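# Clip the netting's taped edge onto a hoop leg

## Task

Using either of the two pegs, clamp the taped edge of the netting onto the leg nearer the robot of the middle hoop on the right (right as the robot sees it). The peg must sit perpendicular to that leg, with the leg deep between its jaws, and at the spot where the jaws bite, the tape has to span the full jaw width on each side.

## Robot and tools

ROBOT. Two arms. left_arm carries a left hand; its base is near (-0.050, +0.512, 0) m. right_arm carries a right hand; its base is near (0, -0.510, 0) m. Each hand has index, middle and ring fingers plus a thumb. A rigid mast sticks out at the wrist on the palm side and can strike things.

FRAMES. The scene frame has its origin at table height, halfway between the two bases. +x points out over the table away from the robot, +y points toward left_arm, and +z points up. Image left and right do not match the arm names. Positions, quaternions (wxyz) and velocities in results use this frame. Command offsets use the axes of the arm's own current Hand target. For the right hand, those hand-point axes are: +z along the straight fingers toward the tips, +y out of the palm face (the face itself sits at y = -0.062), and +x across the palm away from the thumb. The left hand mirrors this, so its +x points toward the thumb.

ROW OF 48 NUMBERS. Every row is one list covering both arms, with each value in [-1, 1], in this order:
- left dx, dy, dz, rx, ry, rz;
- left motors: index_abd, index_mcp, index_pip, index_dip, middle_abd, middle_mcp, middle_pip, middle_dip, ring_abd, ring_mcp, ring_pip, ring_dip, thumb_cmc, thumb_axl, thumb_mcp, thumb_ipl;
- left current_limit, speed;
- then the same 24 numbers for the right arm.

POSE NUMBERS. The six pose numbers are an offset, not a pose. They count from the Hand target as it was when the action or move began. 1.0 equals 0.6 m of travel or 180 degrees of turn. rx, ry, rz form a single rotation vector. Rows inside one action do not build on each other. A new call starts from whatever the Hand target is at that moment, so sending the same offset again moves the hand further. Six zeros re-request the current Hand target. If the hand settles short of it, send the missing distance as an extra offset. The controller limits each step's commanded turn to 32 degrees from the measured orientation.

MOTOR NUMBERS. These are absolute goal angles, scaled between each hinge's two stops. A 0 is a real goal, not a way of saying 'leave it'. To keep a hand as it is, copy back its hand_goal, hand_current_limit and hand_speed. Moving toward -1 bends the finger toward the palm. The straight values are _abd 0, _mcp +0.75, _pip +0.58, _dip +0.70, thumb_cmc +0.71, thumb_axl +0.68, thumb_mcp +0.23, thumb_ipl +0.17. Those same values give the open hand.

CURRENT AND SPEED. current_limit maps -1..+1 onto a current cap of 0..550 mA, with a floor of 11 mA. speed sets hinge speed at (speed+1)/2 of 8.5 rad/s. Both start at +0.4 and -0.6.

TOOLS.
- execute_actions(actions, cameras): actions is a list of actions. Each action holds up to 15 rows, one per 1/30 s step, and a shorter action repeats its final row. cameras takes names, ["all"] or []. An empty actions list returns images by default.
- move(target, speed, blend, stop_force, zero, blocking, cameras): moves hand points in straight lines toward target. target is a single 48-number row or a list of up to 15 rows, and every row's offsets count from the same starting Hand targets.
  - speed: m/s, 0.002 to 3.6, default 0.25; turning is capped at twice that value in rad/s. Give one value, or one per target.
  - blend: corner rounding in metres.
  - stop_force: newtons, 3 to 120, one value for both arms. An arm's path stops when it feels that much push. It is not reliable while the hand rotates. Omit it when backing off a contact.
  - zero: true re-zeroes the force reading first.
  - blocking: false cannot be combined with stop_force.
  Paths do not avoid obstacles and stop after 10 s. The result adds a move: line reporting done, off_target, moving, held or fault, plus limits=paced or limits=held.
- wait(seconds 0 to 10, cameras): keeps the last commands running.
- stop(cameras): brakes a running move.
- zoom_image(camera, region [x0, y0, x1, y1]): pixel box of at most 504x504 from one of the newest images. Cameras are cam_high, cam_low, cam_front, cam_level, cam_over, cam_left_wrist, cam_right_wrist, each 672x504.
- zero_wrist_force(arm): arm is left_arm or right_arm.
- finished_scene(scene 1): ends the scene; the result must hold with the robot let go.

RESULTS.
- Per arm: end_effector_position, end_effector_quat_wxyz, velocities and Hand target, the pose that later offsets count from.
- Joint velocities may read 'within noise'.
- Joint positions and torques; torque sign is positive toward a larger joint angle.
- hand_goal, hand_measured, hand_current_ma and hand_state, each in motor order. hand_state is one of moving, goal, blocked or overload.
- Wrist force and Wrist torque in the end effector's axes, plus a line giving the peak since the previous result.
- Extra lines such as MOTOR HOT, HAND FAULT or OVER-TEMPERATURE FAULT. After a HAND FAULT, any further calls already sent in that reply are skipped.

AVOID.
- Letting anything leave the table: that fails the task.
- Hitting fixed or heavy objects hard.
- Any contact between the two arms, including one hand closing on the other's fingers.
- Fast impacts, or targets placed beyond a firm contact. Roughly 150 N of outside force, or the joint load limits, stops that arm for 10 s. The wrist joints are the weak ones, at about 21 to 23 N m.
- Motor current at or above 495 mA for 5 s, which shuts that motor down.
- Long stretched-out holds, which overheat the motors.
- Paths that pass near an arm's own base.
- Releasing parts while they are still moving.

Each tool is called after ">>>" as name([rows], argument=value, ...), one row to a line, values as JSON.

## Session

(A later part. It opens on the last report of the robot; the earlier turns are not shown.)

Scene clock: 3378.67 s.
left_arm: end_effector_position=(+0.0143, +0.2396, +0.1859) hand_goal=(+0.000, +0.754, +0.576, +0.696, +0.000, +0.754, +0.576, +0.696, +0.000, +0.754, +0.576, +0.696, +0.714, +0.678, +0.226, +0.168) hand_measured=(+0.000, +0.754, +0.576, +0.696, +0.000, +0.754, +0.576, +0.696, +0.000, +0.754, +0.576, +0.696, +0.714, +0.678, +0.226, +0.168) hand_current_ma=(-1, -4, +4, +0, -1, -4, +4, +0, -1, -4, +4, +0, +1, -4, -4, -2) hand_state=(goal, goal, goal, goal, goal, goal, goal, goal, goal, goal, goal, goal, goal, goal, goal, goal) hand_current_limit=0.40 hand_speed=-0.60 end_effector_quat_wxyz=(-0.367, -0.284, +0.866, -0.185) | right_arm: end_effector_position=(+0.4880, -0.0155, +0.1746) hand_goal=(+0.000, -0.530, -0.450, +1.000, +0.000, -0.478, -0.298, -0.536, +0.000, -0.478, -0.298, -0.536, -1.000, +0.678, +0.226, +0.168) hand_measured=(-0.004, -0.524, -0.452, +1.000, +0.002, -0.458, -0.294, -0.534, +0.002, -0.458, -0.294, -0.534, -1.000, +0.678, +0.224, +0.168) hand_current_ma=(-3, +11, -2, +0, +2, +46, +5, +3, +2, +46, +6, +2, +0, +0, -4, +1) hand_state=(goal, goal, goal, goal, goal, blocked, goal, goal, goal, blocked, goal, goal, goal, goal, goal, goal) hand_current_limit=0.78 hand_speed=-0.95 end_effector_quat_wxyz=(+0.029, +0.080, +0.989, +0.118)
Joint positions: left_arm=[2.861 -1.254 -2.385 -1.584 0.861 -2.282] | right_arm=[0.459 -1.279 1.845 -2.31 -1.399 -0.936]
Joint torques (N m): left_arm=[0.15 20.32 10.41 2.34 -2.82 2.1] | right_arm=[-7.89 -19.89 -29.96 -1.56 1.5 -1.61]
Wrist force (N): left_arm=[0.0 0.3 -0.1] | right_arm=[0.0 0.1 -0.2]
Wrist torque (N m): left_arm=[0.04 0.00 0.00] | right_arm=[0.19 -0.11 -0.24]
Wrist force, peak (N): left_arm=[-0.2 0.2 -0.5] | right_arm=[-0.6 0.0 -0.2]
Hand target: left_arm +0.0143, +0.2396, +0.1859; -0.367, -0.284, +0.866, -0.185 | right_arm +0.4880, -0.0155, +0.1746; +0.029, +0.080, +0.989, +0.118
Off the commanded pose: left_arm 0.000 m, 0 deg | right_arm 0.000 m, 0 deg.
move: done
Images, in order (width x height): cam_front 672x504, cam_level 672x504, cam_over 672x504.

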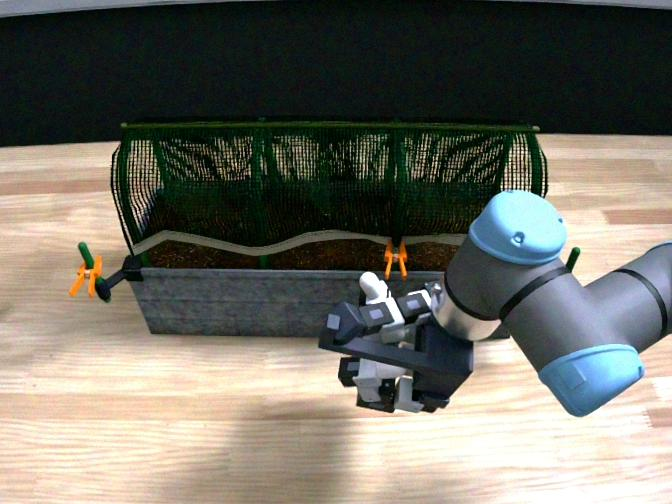

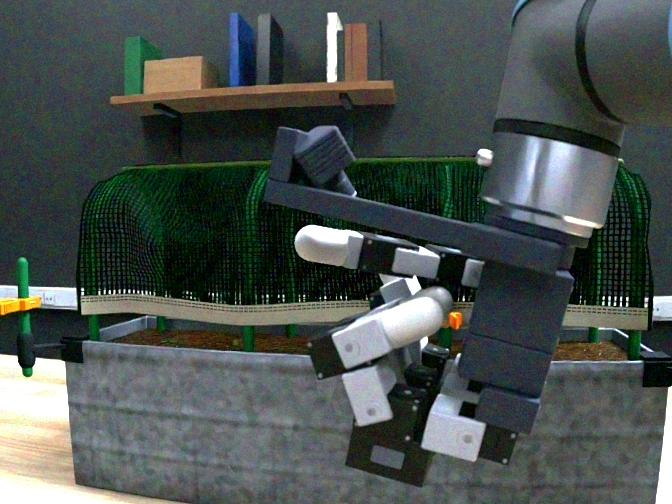

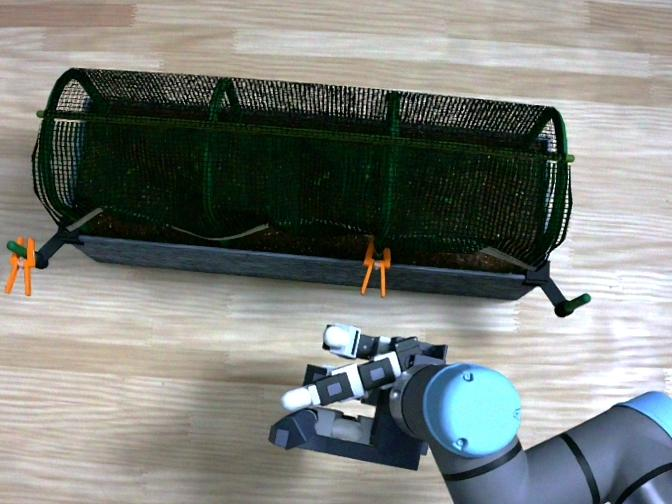

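>>> move(target=[0,0,0,0,0,0,0,0.754,0.576,0.696,0,0.754,0.576,0.696,0,0.754,0.576,0.696,0.714,0.678,0.226,0.168,0.4,-0.6,0.0962,-0.2987,-0.1285,0,0,0,0,-0.53,-0.45,1,0,-0.479,-0.299,-0.536,0,-0.479,-0.299,-0.536,-1,0.678,0.226,0.168,0.78,-0.95], speed=0.12, cameras=["all"])

>>> zoom_image(camera="cam_over", region=[345, 225, 415, 305])

>>> zoom_image(camera="cam_level", region=[405, 285, 475, 355])

>>> zoom_image(camera="cam_front", region=[375, 225, 425, 275])

>>> zoom_image(camera="cam_low", region=[280, 130, 340, 180])

Scene clock: 3390.40 s.
left_arm: end_effector_position=(+0.0143, +0.2396, +0.1859) hand_goal=(+0.000, +0.754, +0.576, +0.696, +0.000, +0.754, +0.576, +0.696, +0.000, +0.754, +0.576, +0.696, +0.714, +0.678, +0.226, +0.168) hand_measured=(+0.000, +0.754, +0.576, +0.696, +0.000, +0.754, +0.576, +0.696, +0.000, +0.754, +0.576, +0.696, +0.714, +0.678, +0.226, +0.168) hand_current_ma=(-1, -4, +4, +0, -1, -4, +4, +0, -1, -4, +4, +0, +1, -4, -4, -2) hand_state=(goal, goal, goal, goal, goal, goal, goal, goal, goal, goal, goal, goal, goal, goal, goal, goal) hand_current_limit=0.40 hand_speed=-0.60 end_effector_quat_wxyz=(-0.367, -0.284, +0.866, -0.185) | right_arm: end_effector_position=(+0.3982, -0.1955, +0.2045) hand_goal=(+0.000, -0.530, -0.450, +1.000, +0.000, -0.478, -0.298, -0.536, +0.000, -0.478, -0.298, -0.536, -1.000, +0.678, +0.226, +0.168) hand_measured=(-0.002, -0.524, -0.452, +1.000, +0.002, -0.458, -0.294, -0.534, +0.002, -0.458, -0.294, -0.534, -1.000, +0.678, +0.224, +0.168) hand_current_ma=(-3, +11, -1, +0, +2, +45, +5, +3, +2, +45, +5, +2, +0, +0, -5, +1) hand_state=(goal, goal, goal, goal, goal, goal, goal, goal, goal, goal, goal, goal, goal, goal, goal, goal) hand_current_limit=0.78 hand_speed=-0.95 end_effector_quat_wxyz=(+0.029, +0.080, +0.989, +0.118)
Joint positions: left_arm=[2.861 -1.254 -2.385 -1.584 0.861 -2.282] | right_arm=[0.142 -1.752 2.244 -2.174 -1.354 -1.257]
Joint torques (N m): left_arm=[-0.63 19.97 9.59 2.2 -2.85 2.08] | right_arm=[3.57 -15 -27.33 -4.74 -0.49 -0.06]
Wrist force (N): left_arm=[-0.1 0.1 -0.3] | right_arm=[-0.1 0.0 -0.2]
Wrist torque (N m): left_arm=[0.02 0.00 -0.01] | right_arm=[0.18 -0.10 -0.08]
Wrist force, peak (N): left_arm=[-0.1 0.3 -0.4] | right_arm=[2.0 2.7 -0.5]
Hand target: left_arm +0.0143, +0.2396, +0.1859; -0.367, -0.284, +0.866, -0.185 | right_arm +0.3982, -0.1955, +0.2045; +0.029, +0.080, +0.989, +0.118
Off the commanded pose: left_arm 0.000 m, 0 deg | right_arm 0.000 m, 0 deg.
move: done

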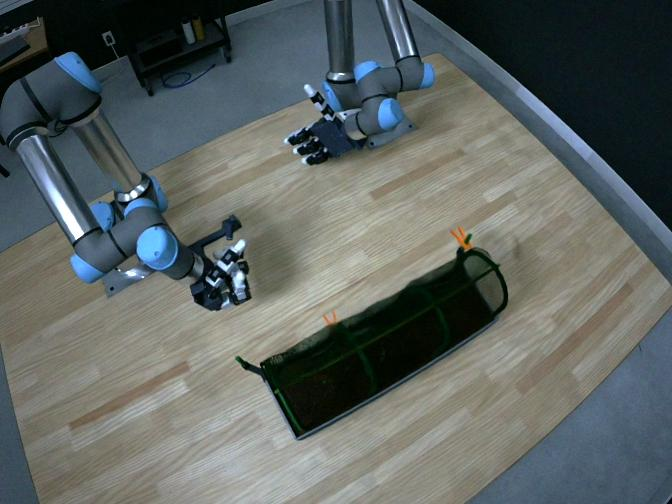

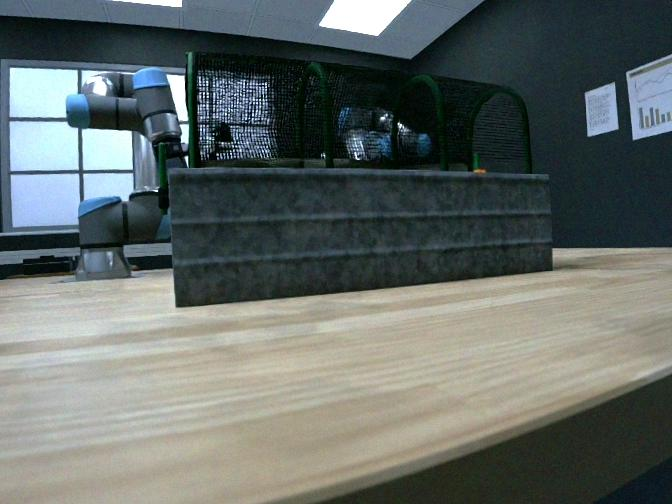

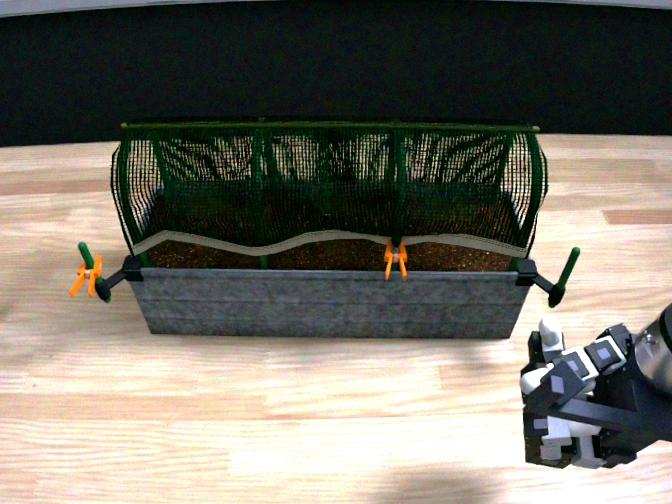

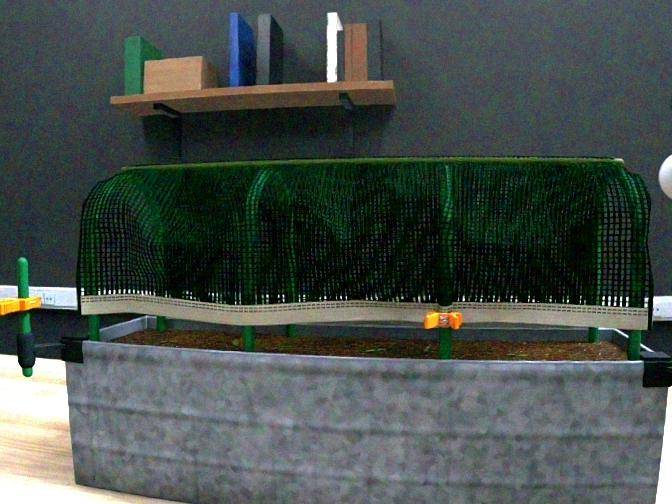

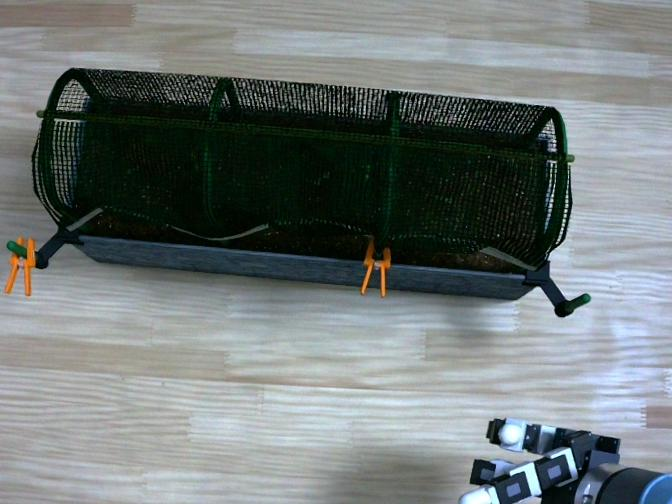

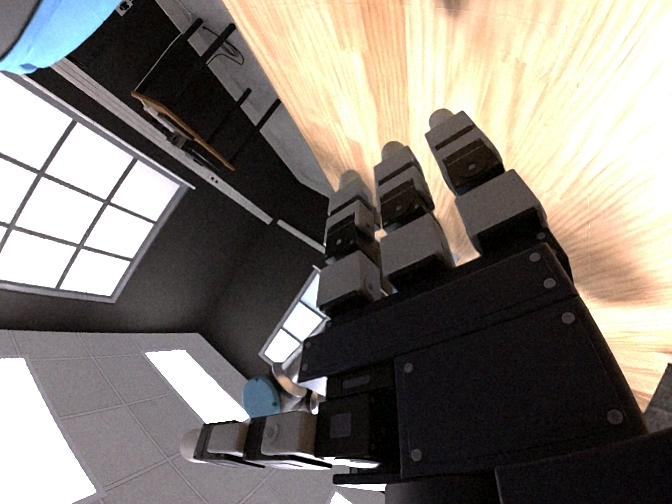

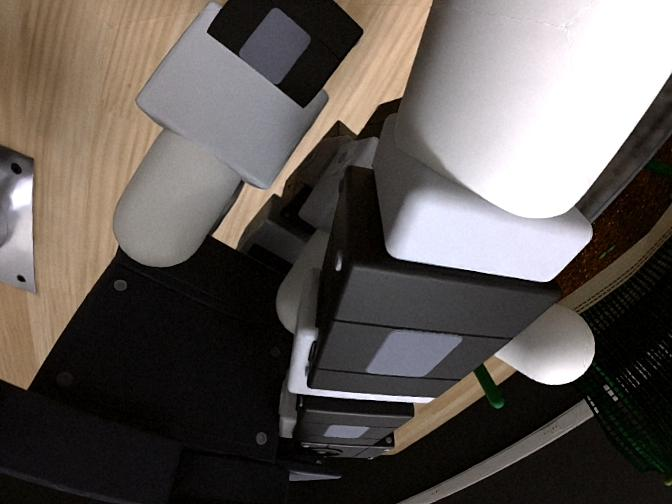

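Scaled by 6.300 from the camera's 672x504 image, which has a finer 960x720 frame.

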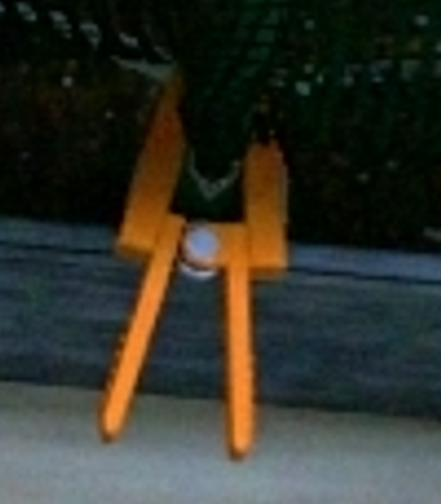

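Scaled by 7.200 from the camera's 672x504 image, which has a finer 960x720 frame.

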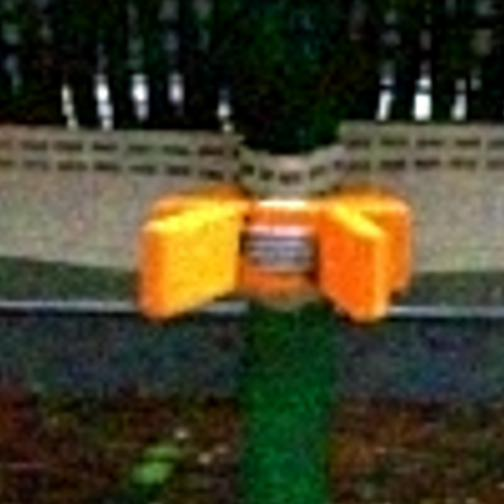

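Scaled by 10.080 from the camera's 672x504 image, which has a finer 960x720 frame.

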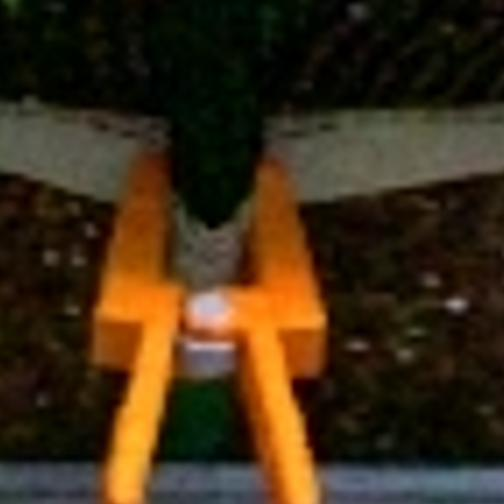

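Scaled by 8.400 from the camera's 672x504 image, which has a finer 960x720 frame.

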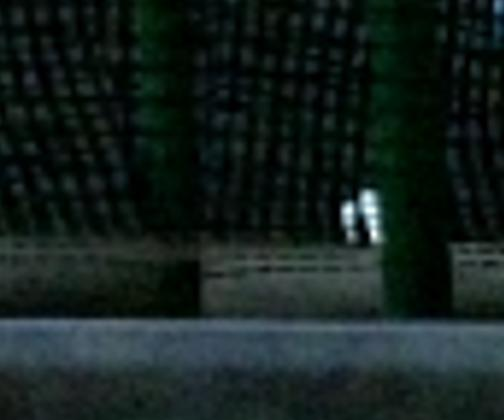

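>>> zoom_image(camera="cam_front", region=[380, 230, 412, 282])

>>> zoom_image(camera="cam_front", region=[66, 236, 110, 306])

>>> zoom_image(camera="cam_over", region=[358, 230, 394, 302])

>>> zoom_image(camera="cam_high", region=[310, 295, 370, 345])

Scaled by 9.692 from the camera's 672x504 image, which has a finer 960x720 frame.

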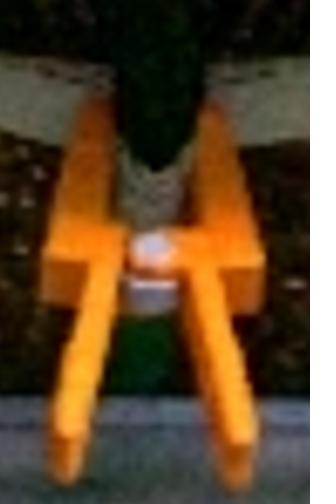

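Scaled by 7.200 from the camera's 672x504 image, which has a finer 960x720 frame.

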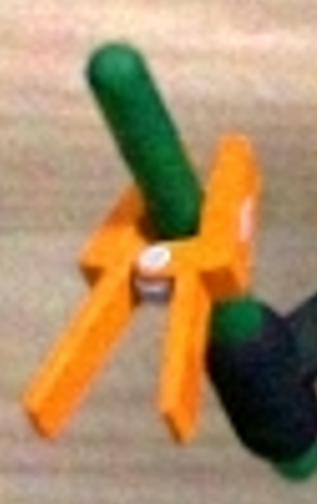

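Scaled by 7.000 from the camera's 672x504 image, which has a finer 960x720 frame.

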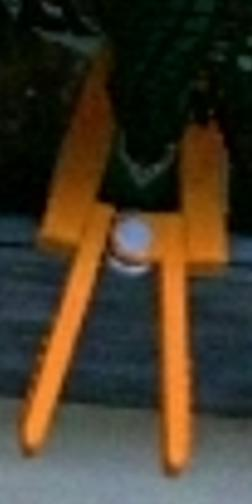

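Scaled by 8.400 from the camera's 672x504 image, which has a finer 960x720 frame.

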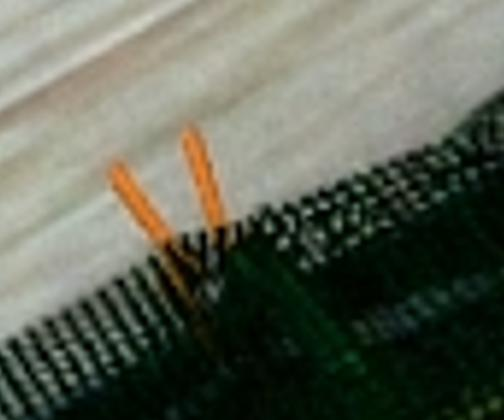

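>>> zoom_image(camera="cam_level", region=[420, 298, 470, 338])

>>> zoom_image(camera="cam_level", region=[432, 312, 462, 336])

Scaled by 10.080 from the camera's 672x504 image, which has a finer 960x720 frame.

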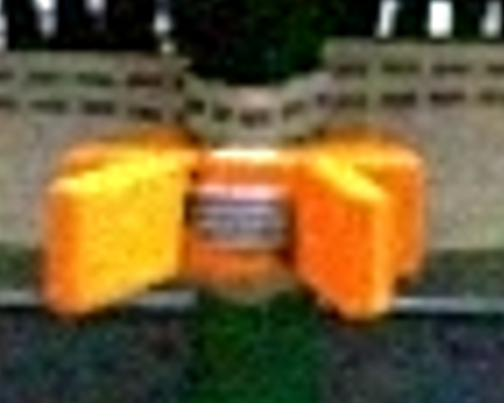

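Scaled by 16.800 from the camera's 672x504 image, which has a finer 960x720 frame.

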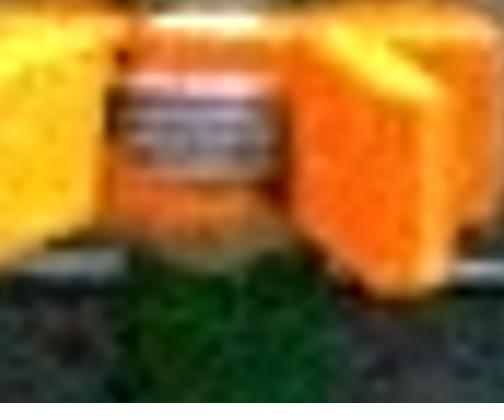

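>>> wait(seconds=0.1, cameras=["cam_level", "cam_front", "cam_over"])

Scene clock: 3469.47 s.
left_arm: end_effector_position=(+0.0143, +0.2396, +0.1859) hand_goal=(+0.000, +0.754, +0.576, +0.696, +0.000, +0.754, +0.576, +0.696, +0.000, +0.754, +0.576, +0.696, +0.714, +0.678, +0.226, +0.168) hand_measured=(+0.000, +0.754, +0.576, +0.696, +0.000, +0.754, +0.576, +0.696, +0.000, +0.754, +0.576, +0.696, +0.714, +0.678, +0.226, +0.168) hand_current_ma=(-1, -4, +4, +0, -1, -4, +4, +0, -1, -4, +4, +0, +1, -4, -4, -2) hand_state=(goal, goal, goal, goal, goal, goal, goal, goal, goal, goal, goal, goal, goal, goal, goal, goal) hand_current_limit=0.40 hand_speed=-0.60 end_effector_quat_wxyz=(-0.367, -0.284, +0.866, -0.185) | right_arm: end_effector_position=(+0.3982, -0.1955, +0.2045) hand_goal=(+0.000, -0.530, -0.450, +1.000, +0.000, -0.478, -0.298, -0.536, +0.000, -0.478, -0.298, -0.536, -1.000, +0.678, +0.226, +0.168) hand_measured=(-0.002, -0.524, -0.452, +1.000, +0.002, -0.458, -0.294, -0.534, +0.002, -0.458, -0.294, -0.534, -1.000, +0.678, +0.224, +0.168) hand_current_ma=(-3, +11, -1, +0, +2, +45, +5, +3, +2, +45, +5, +2, +0, +0, -5, +1) hand_state=(goal, goal, goal, goal, goal, goal, goal, goal, goal, goal, goal, goal, goal, goal, goal, goal) hand_current_limit=0.78 hand_speed=-0.95 end_effector_quat_wxyz=(+0.029, +0.080, +0.989, +0.118)
Joint positions: left_arm=[2.861 -1.254 -2.385 -1.584 0.861 -2.282] | right_arm=[0.142 -1.752 2.244 -2.174 -1.354 -1.257]
Joint torques (N m): left_arm=[-1.11 19.22 12.02 2.01 -2.8 1.93] | right_arm=[3.05 -22.84 -29.79 -1.86 -0.7 -1.17]
Wrist force (N): left_arm=[-0.1 0.1 -0.3] | right_arm=[-0.3 0.1 -0.3]
Wrist torque (N m): left_arm=[0.04 0.01 -0.01] | right_arm=[0.19 -0.07 -0.09]
Wrist force, peak (N): left_arm=[-0.1 -0.1 -0.5] | right_arm=[-0.4 0.1 -0.3]
Hand target: left_arm +0.0143, +0.2396, +0.1859; -0.367, -0.284, +0.866, -0.185 | right_arm +0.3982, -0.1955, +0.2045; +0.029, +0.080, +0.989, +0.118
Off the commanded pose: left_arm 0.000 m, 0 deg | right_arm 0.000 m, 0 deg.
wait: 0.10 s; at rest from the start
Images, in order (width x height): cam_front 672x504, cam_level 672x504, cam_over 672x504.

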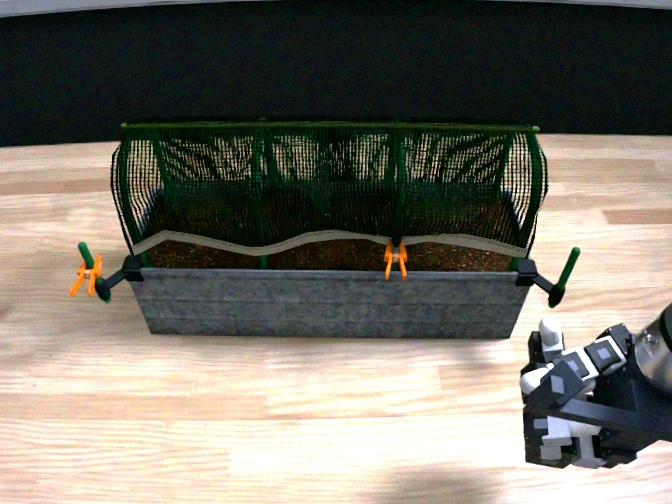

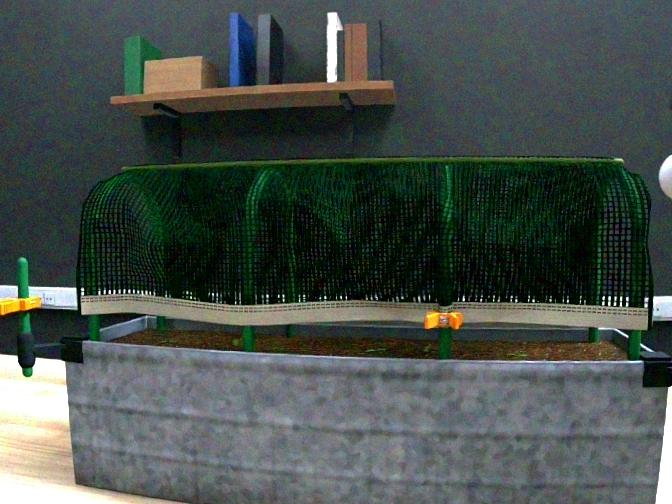

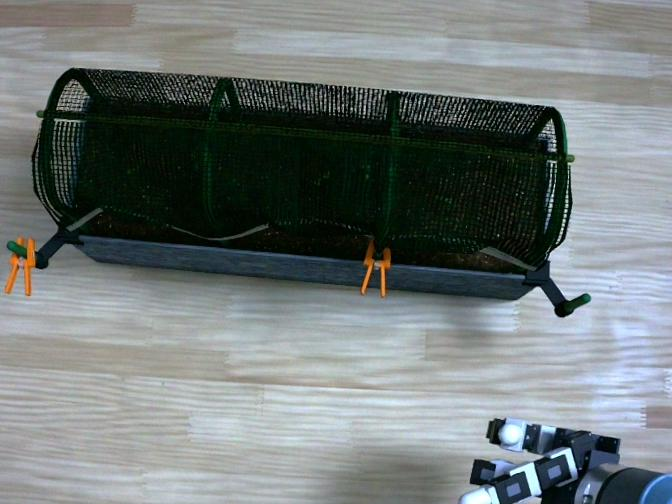

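>>> zoom_image(camera="cam_level", region=[400, 285, 490, 352])

>>> zoom_image(camera="cam_front", region=[350, 215, 446, 287])

>>> zoom_image(camera="cam_over", region=[330, 220, 426, 304])

Scaled by 5.600 from the camera's 672x504 image, which has a finer 960x720 frame.

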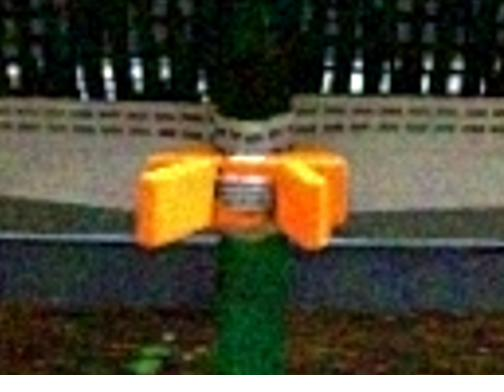

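Scaled by 5.250 from the camera's 672x504 image, which has a finer 960x720 frame.

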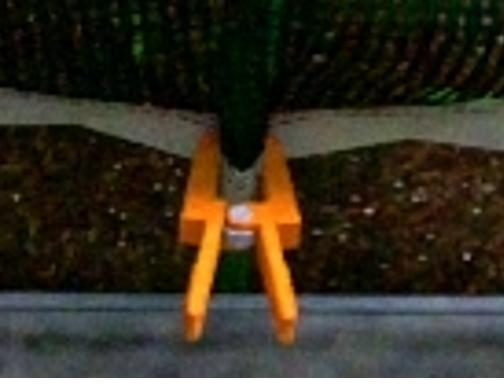

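Scaled by 5.250 from the camera's 672x504 image, which has a finer 960x720 frame.

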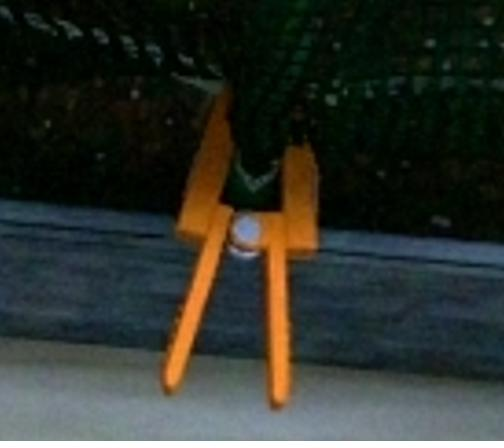

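>>> wait(seconds=0.1, cameras=["cam_low", "cam_high", "cam_right_wrist"])

Scene clock: 3510.80 s.
left_arm: end_effector_position=(+0.0143, +0.2396, +0.1859) hand_goal=(+0.000, +0.754, +0.576, +0.696, +0.000, +0.754, +0.576, +0.696, +0.000, +0.754, +0.576, +0.696, +0.714, +0.678, +0.226, +0.168) hand_measured=(+0.000, +0.754, +0.576, +0.696, +0.000, +0.754, +0.576, +0.696, +0.000, +0.754, +0.576, +0.696, +0.714, +0.678, +0.226, +0.168) hand_current_ma=(-1, -4, +4, +0, -1, -4, +4, +0, -1, -4, +4, +0, +1, -4, -4, -2) hand_state=(goal, goal, goal, goal, goal, goal, goal, goal, goal, goal, goal, goal, goal, goal, goal, goal) hand_current_limit=0.40 hand_speed=-0.60 end_effector_quat_wxyz=(-0.367, -0.284, +0.866, -0.185) | right_arm: end_effector_position=(+0.3982, -0.1955, +0.2045) hand_goal=(+0.000, -0.530, -0.450, +1.000, +0.000, -0.478, -0.298, -0.536, +0.000, -0.478, -0.298, -0.536, -1.000, +0.678, +0.226, +0.168) hand_measured=(-0.002, -0.524, -0.452, +1.000, +0.002, -0.458, -0.294, -0.534, +0.002, -0.458, -0.294, -0.534, -1.000, +0.678, +0.224, +0.168) hand_current_ma=(-3, +11, -1, +0, +2, +45, +5, +3, +2, +45, +5, +2, +0, +0, -5, +1) hand_state=(goal, goal, goal, goal, goal, goal, goal, goal, goal, goal, goal, goal, goal, goal, goal, goal) hand_current_limit=0.78 hand_speed=-0.95 end_effector_quat_wxyz=(+0.029, +0.080, +0.989, +0.118)
Joint positions: left_arm=[2.861 -1.254 -2.385 -1.584 0.861 -2.282] | right_arm=[0.142 -1.752 2.244 -2.174 -1.354 -1.257]
Joint torques (N m): left_arm=[0.41 19.17 9.85 2.13 -2.68 1.96] | right_arm=[-0.88 -23.14 -29.56 -2.1 -0.33 -1.36]
Wrist force (N): left_arm=[-0.1 0.2 0.1] | right_arm=[-0.1 0.0 -0.1]
Wrist torque (N m): left_arm=[0.00 0.01 -0.01] | right_arm=[0.16 -0.11 -0.08]
Wrist force, peak (N): left_arm=[0.2 0.0 -0.4] | right_arm=[-0.1 0.1 -0.5]
Hand target: left_arm +0.0143, +0.2396, +0.1859; -0.367, -0.284, +0.866, -0.185 | right_arm +0.3982, -0.1955, +0.2045; +0.029, +0.080, +0.989, +0.118
Off the commanded pose: left_arm 0.000 m, 0 deg | right_arm 0.000 m, 0 deg.
wait: 0.10 s; at rest from the start
Images, in order (width x height): cam_high 672x504, cam_low 672x504, cam_right_wrist 672x504.

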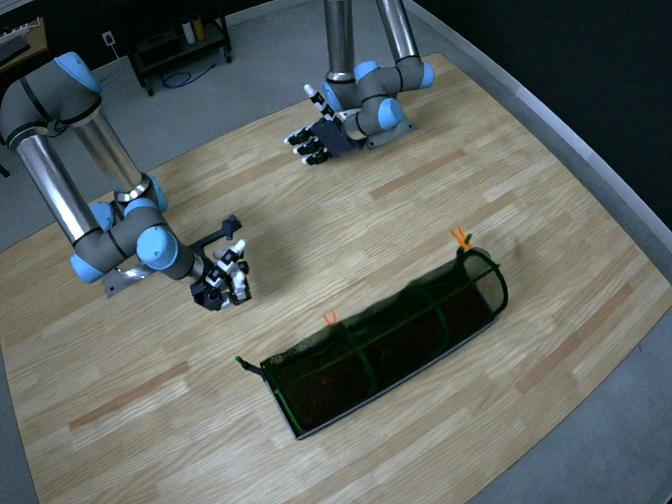

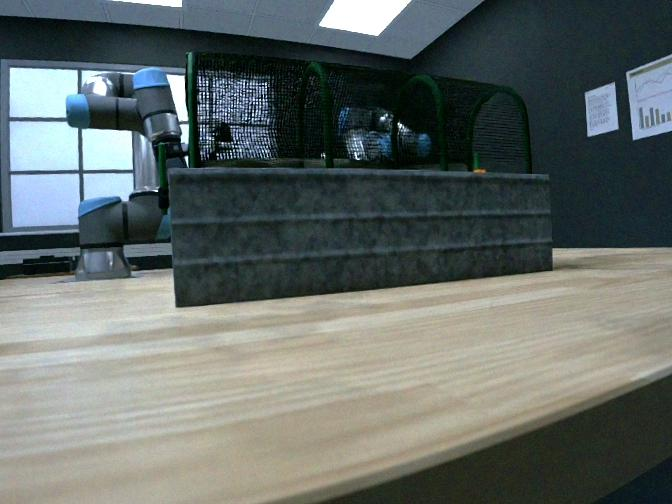

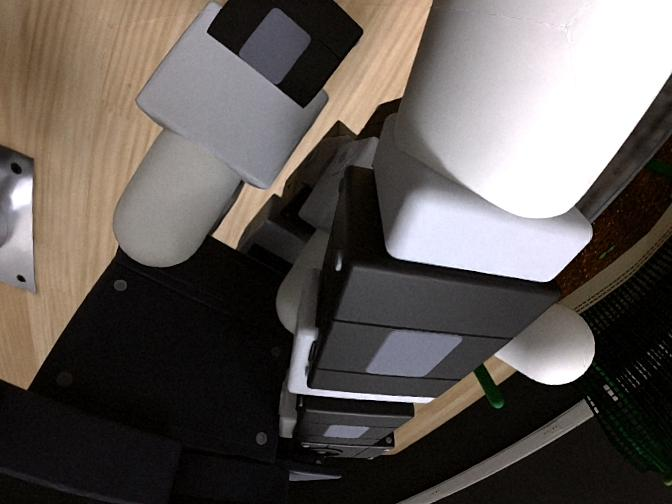

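>>> wait(seconds=0.1, cameras=["cam_front", "cam_over", "cam_level"])

>>> zoom_image(camera="cam_over", region=[0, 225, 60, 300])

>>> zoom_image(camera="cam_front", region=[60, 230, 130, 310])

>>> zoom_image(camera="cam_level", region=[0, 270, 60, 340])

>>> zoom_image(camera="cam_level", region=[420, 298, 472, 340])

>>> zoom_image(camera="cam_over", region=[350, 230, 400, 275])

>>> zoom_image(camera="cam_front", region=[375, 230, 420, 270])

Scene clock: 3530.40 s.
left_arm: end_effector_position=(+0.0143, +0.2396, +0.1859) hand_goal=(+0.000, +0.754, +0.576, +0.696, +0.000, +0.754, +0.576, +0.696, +0.000, +0.754, +0.576, +0.696, +0.714, +0.678, +0.226, +0.168) hand_measured=(+0.000, +0.754, +0.576, +0.696, +0.000, +0.754, +0.576, +0.696, +0.000, +0.754, +0.576, +0.696, +0.714, +0.678, +0.226, +0.168) hand_current_ma=(-1, -4, +4, +0, -1, -4, +4, +0, -1, -4, +4, +0, +1, -4, -4, -2) hand_state=(goal, goal, goal, goal, goal, goal, goal, goal, goal, goal, goal, goal, goal, goal, goal, goal) hand_current_limit=0.40 hand_speed=-0.60 end_effector_quat_wxyz=(-0.367, -0.284, +0.866, -0.185) | right_arm: end_effector_position=(+0.3982, -0.1955, +0.2045) hand_goal=(+0.000, -0.530, -0.450, +1.000, +0.000, -0.478, -0.298, -0.536, +0.000, -0.478, -0.298, -0.536, -1.000, +0.678, +0.226, +0.168) hand_measured=(-0.002, -0.524, -0.452, +1.000, +0.002, -0.458, -0.294, -0.534, +0.002, -0.458, -0.294, -0.534, -1.000, +0.678, +0.224, +0.168) hand_current_ma=(-3, +11, -1, +0, +2, +45, +5, +3, +2, +45, +5, +2, +0, +0, -5, +1) hand_state=(goal, goal, goal, goal, goal, goal, goal, goal, goal, goal, goal, goal, goal, goal, goal, goal) hand_current_limit=0.78 hand_speed=-0.95 end_effector_quat_wxyz=(+0.029, +0.080, +0.989, +0.118)
Joint positions: left_arm=[2.861 -1.254 -2.385 -1.584 0.861 -2.282] | right_arm=[0.142 -1.752 2.244 -2.174 -1.354 -1.257]
Joint torques (N m): left_arm=[-0.74 20.2 11.21 1.92 -2.65 2.1] | right_arm=[-3.12 -22.49 -31.03 -1.88 -0.64 -1.33]
Wrist force (N): left_arm=[0.0 0.2 -0.1] | right_arm=[-0.2 0.0 -0.3]
Wrist torque (N m): left_arm=[0.03 -0.01 0.01] | right_arm=[0.18 -0.09 -0.09]
Wrist force, peak (N): left_arm=[0.1 0.0 -0.5] | right_arm=[-0.3 0.1 -0.4]
Hand target: left_arm +0.0143, +0.2396, +0.1859; -0.367, -0.284, +0.866, -0.185 | right_arm +0.3982, -0.1955, +0.2045; +0.029, +0.080, +0.989, +0.118
Off the commanded pose: left_arm 0.000 m, 0 deg | right_arm 0.000 m, 0 deg.
wait: 0.10 s; at rest from the start
Images, in order (width x height): cam_front 672x504, cam_level 672x504, cam_over 672x504.

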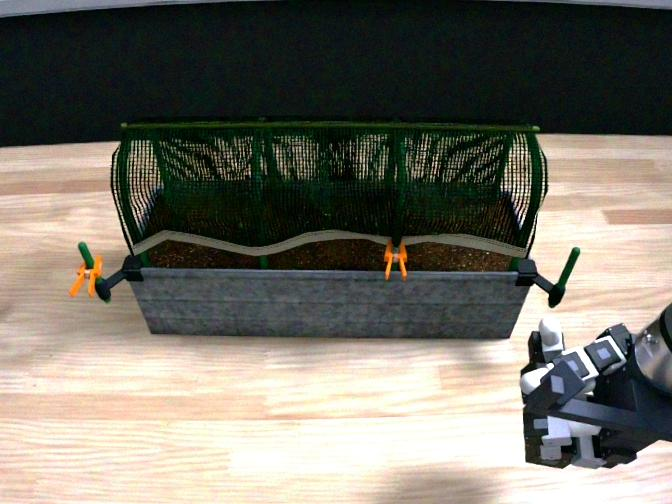

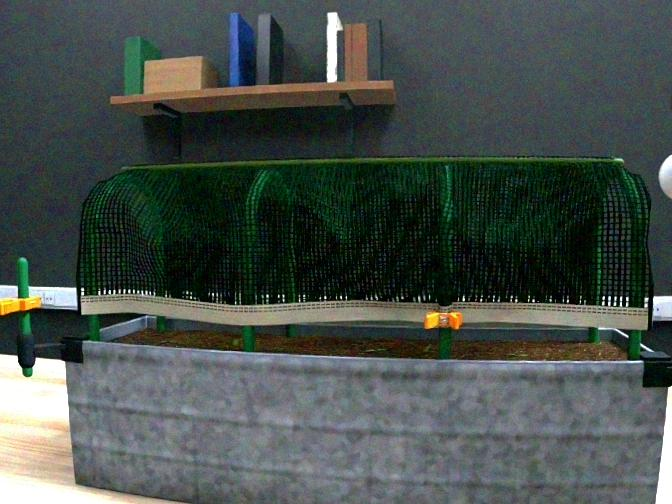

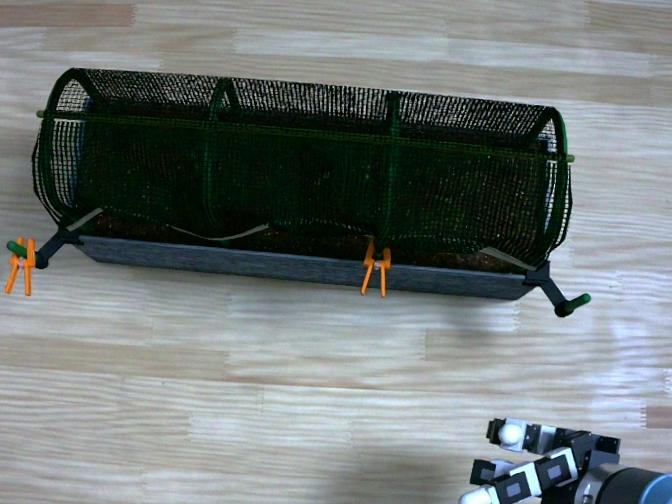

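Scaled by 6.720 from the camera's 672x504 image, which has a finer 960x720 frame.

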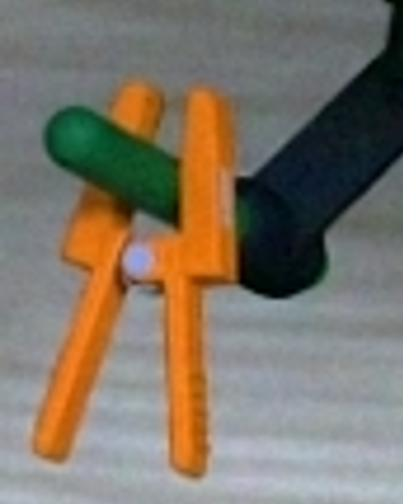

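Scaled by 6.300 from the camera's 672x504 image, which has a finer 960x720 frame.

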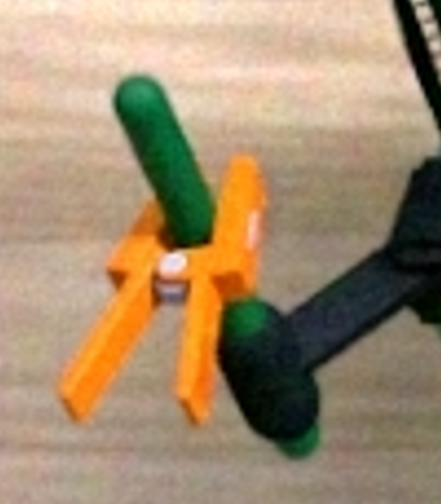

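Scaled by 7.200 from the camera's 672x504 image, which has a finer 960x720 frame.

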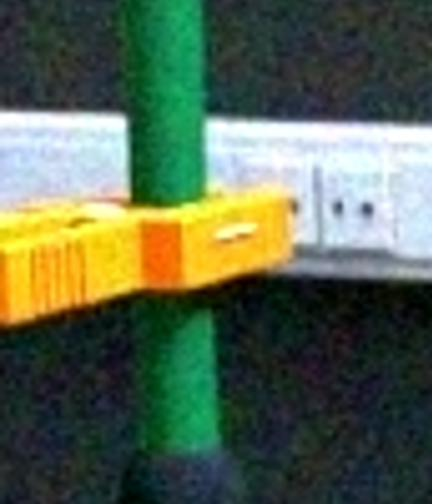

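Scaled by 9.692 from the camera's 672x504 image, which has a finer 960x720 frame.

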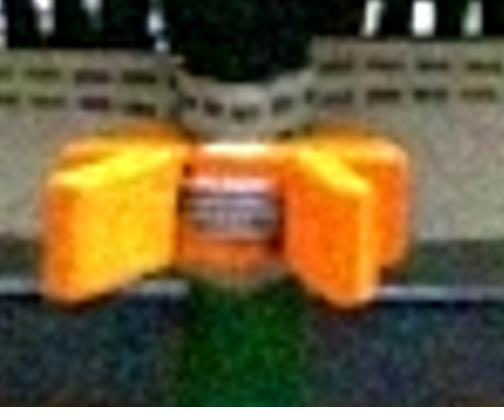

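Scaled by 10.080 from the camera's 672x504 image, which has a finer 960x720 frame.

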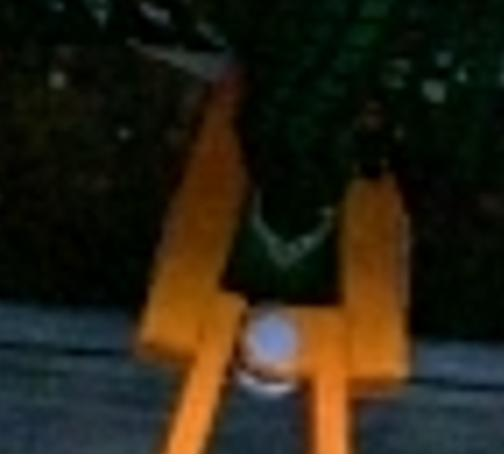

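Scaled by 11.200 from the camera's 672x504 image, which has a finer 960x720 frame.

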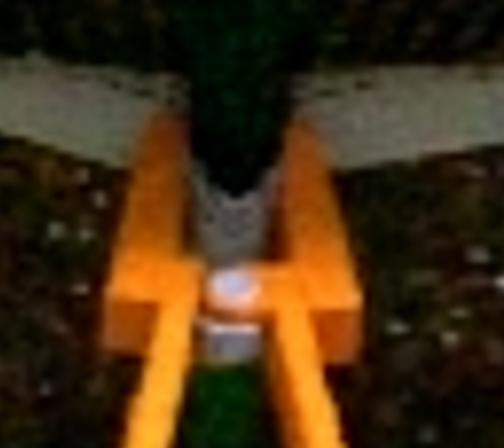

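>>> move(target=[0,0,0,0,0,0, 0,0.754,0.576,0.696,0,0.754,0.576,0.696,0,0.754,0.576,0.696,0.714,0.678,0.226,0.168,0.4,-0.6, 0.1,0,0,0,0,0, 0,-0.53,-0.45,1,0,-0.479,-0.299,-0.536,0,-0.479,-0.299,-0.536,0.714,0.678,0.226,0.168,0.78,-0.6], speed=0.15, cameras=["cam_right_wrist", "cam_over"])

Scene clock: 3619.53 s.
left_arm: end_effector_position=(+0.0143, +0.2396, +0.1859) hand_goal=(+0.000, +0.754, +0.576, +0.696, +0.000, +0.754, +0.576, +0.696, +0.000, +0.754, +0.576, +0.696, +0.714, +0.678, +0.226, +0.168) hand_measured=(+0.000, +0.754, +0.576, +0.696, +0.000, +0.754, +0.576, +0.696, +0.000, +0.754, +0.576, +0.696, +0.714, +0.678, +0.226, +0.168) hand_current_ma=(-1, -4, +4, +0, -1, -4, +4, +0, -1, -4, +4, +0, +1, -4, -4, -2) hand_state=(goal, goal, goal, goal, goal, goal, goal, goal, goal, goal, goal, goal, goal, goal, goal, goal) hand_current_limit=0.40 hand_speed=-0.60 end_effector_quat_wxyz=(-0.367, -0.284, +0.866, -0.185) | right_arm: end_effector_position=(+0.3390, -0.1857, +0.2021) hand_goal=(+0.000, -0.530, -0.450, +1.000, +0.000, -0.478, -0.298, -0.536, +0.000, -0.478, -0.298, -0.536, +0.714, +0.678, +0.226, +0.168) hand_measured=(+0.034, -0.524, -0.454, +1.000, +0.002, -0.458, -0.294, -0.534, +0.002, -0.458, -0.294, -0.534, -0.732, +0.678, +0.224, +0.168) hand_current_ma=(+70, +11, -5, +0, +2, +45, +5, +3, +2, +45, +5, +2, -489, +0, -2, +1) hand_state=(blocked, goal, goal, goal, goal, goal, goal, goal, goal, goal, goal, goal, blocked, goal, goal, goal) hand_current_limit=0.78 hand_speed=-0.60 end_effector_quat_wxyz=(+0.029, +0.080, +0.989, +0.118)
Joint positions: left_arm=[2.861 -1.254 -2.385 -1.584 0.861 -2.282] | right_arm=[0.199 -1.883 2.346 -2.157 -1.36 -1.198]
Joint torques (N m): left_arm=[0.51 20.52 10 1.99 -2.61 1.71] | right_arm=[-5.92 -12.68 -27.17 -5.18 1.99 -0.65]
Wrist force (N): left_arm=[0.0 -0.1 0.0] | right_arm=[-0.4 -0.2 0.0]
Wrist torque (N m): left_arm=[-0.02 -0.01 0.00] | right_arm=[0.16 -0.07 -0.27]
Wrist force, peak (N): left_arm=[0.1 0.1 -0.4] | right_arm=[-1.7 -1.7 -0.7]
Hand target: left_arm +0.0143, +0.2396, +0.1859; -0.367, -0.284, +0.866, -0.185 | right_arm +0.3391, -0.1857, +0.2022; +0.029, +0.080, +0.989, +0.118
Off the commanded pose: left_arm 0.000 m, 0 deg | right_arm 0.000 m, 0 deg.
move: done
Images, in order (width x height): cam_over 672x504, cam_right_wrist 672x504.

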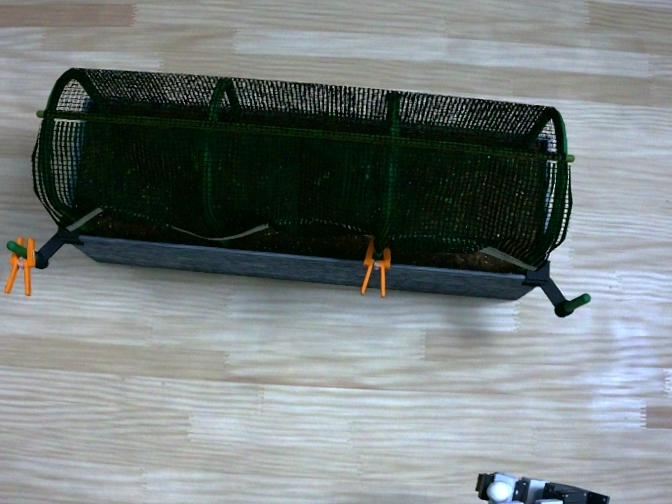

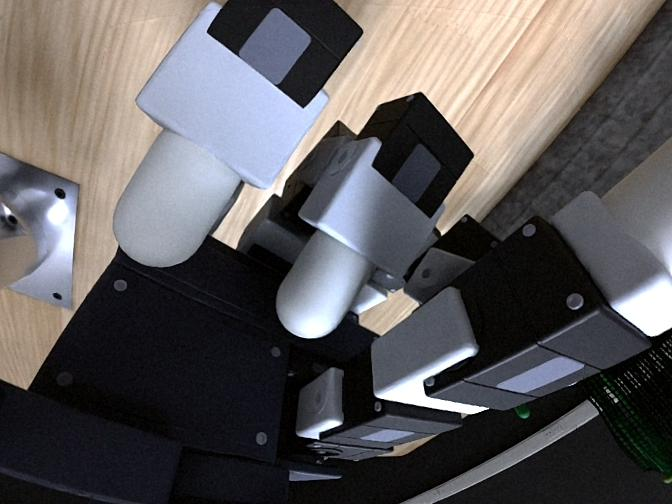

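>>> move([
  [0,0,0,0,0,0, 0,0.754,0.576,0.696,0,0.754,0.576,0.696,0,0.754,0.576,0.696,0.714,0.678,0.226,0.168,0.4,-0.6, 0,0,0,0,0,0, 0,-0.53,-0.45,1,0,-0.479,-0.299,-0.536,0,-0.479,-0.299,-0.536,-0.95,0.678,0.226,0.168,0.78,-0.6],
  [0,0,0,0,0,0, 0,0.754,0.576,0.696,0,0.754,0.576,0.696,0,0.754,0.576,0.696,0.714,0.678,0.226,0.168,0.4,-0.6, 0,0,0,0,0,0, 0,0.75,0.58,0.7,0,-0.479,-0.299,-0.536,0,-0.479,-0.299,-0.536,-0.95,0.678,0.226,0.168,0.78,-0.6],
  [0,0,0,0,0,0, 0,0.754,0.576,0.696,0,0.754,0.576,0.696,0,0.754,0.576,0.696,0.714,0.678,0.226,0.168,0.4,-0.6, 0,0,0,0,0,0, 0,0.75,0.58,0.7,0,-0.479,-0.299,-0.536,0,-0.479,-0.299,-0.536,0.714,0.678,0.226,0.168,0.78,-0.6],
], speed=0.15, cameras=["cam_right_wrist", "cam_high"])

Scene clock: 3631.07 s.
left_arm: end_effector_position=(+0.0143, +0.2396, +0.1859) hand_goal=(+0.000, +0.754, +0.576, +0.696, +0.000, +0.754, +0.576, +0.696, +0.000, +0.754, +0.576, +0.696, +0.714, +0.678, +0.226, +0.168) hand_measured=(+0.000, +0.754, +0.576, +0.696, +0.000, +0.754, +0.576, +0.696, +0.000, +0.754, +0.576, +0.696, +0.714, +0.678, +0.226, +0.168) hand_current_ma=(-1, -4, +4, +0, -1, -4, +4, +0, -1, -4, +4, +0, +1, -4, -4, -2) hand_state=(goal, goal, goal, goal, goal, goal, goal, goal, goal, goal, goal, goal, goal, goal, goal, goal) hand_current_limit=0.40 hand_speed=-0.60 end_effector_quat_wxyz=(-0.367, -0.284, +0.866, -0.185) | right_arm: end_effector_position=(+0.3391, -0.1857, +0.2022) hand_goal=(+0.000, +0.750, +0.580, +0.700, +0.000, -0.478, -0.298, -0.536, +0.000, -0.478, -0.298, -0.536, +0.714, +0.678, +0.226, +0.168) hand_measured=(+0.004, +0.748, +0.578, +0.704, +0.002, -0.458, -0.294, -0.534, +0.002, -0.458, -0.294, -0.534, +0.714, +0.678, +0.224, +0.168) hand_current_ma=(+3, -1, -1, +4, +2, +45, +5, +3, +2, +45, +5, +2, +0, +0, -3, +1) hand_state=(goal, goal, goal, goal, goal, goal, goal, goal, goal, goal, goal, goal, goal, goal, goal, goal) hand_current_limit=0.78 hand_speed=-0.60 end_effector_quat_wxyz=(+0.029, +0.080, +0.989, +0.118)
Joint positions: left_arm=[2.861 -1.254 -2.385 -1.584 0.861 -2.282] | right_arm=[0.199 -1.883 2.346 -2.157 -1.36 -1.198]
Joint torques (N m): left_arm=[-0.01 20.46 10.39 2.11 -2.69 1.82] | right_arm=[-8.25 -16.07 -29.38 -4.16 1.87 0.95]
Wrist force (N): left_arm=[0.0 -0.2 -0.2] | right_arm=[-0.1 -0.1 0.0]
Wrist torque (N m): left_arm=[-0.02 -0.01 0.01] | right_arm=[0.06 -0.03 -0.23]
Wrist force, peak (N): left_arm=[-0.1 0.2 -0.5] | right_arm=[-0.2 -0.4 0.1]
Hand target: left_arm +0.0143, +0.2396, +0.1859; -0.367, -0.284, +0.866, -0.185 | right_arm +0.3391, -0.1857, +0.2022; +0.029, +0.080, +0.989, +0.118
Off the commanded pose: left_arm 0.000 m, 0 deg | right_arm 0.000 m, 0 deg.
move: done
Images, in order (width x height): cam_high 672x504, cam_right_wrist 672x504.

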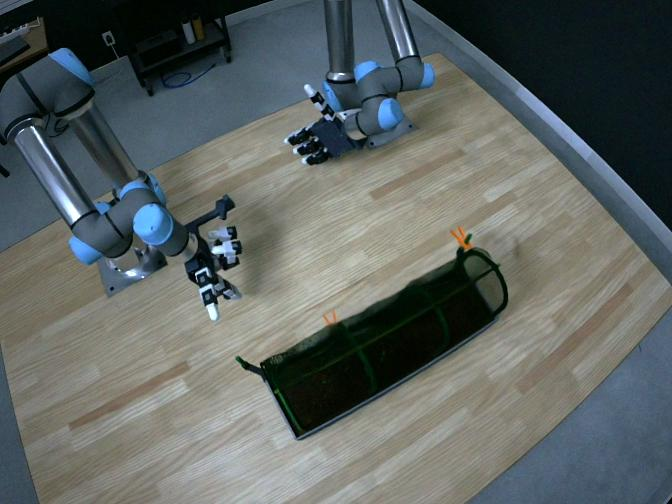

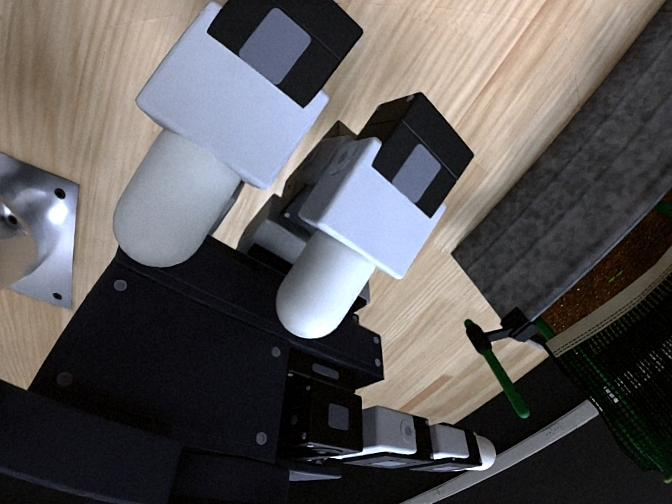

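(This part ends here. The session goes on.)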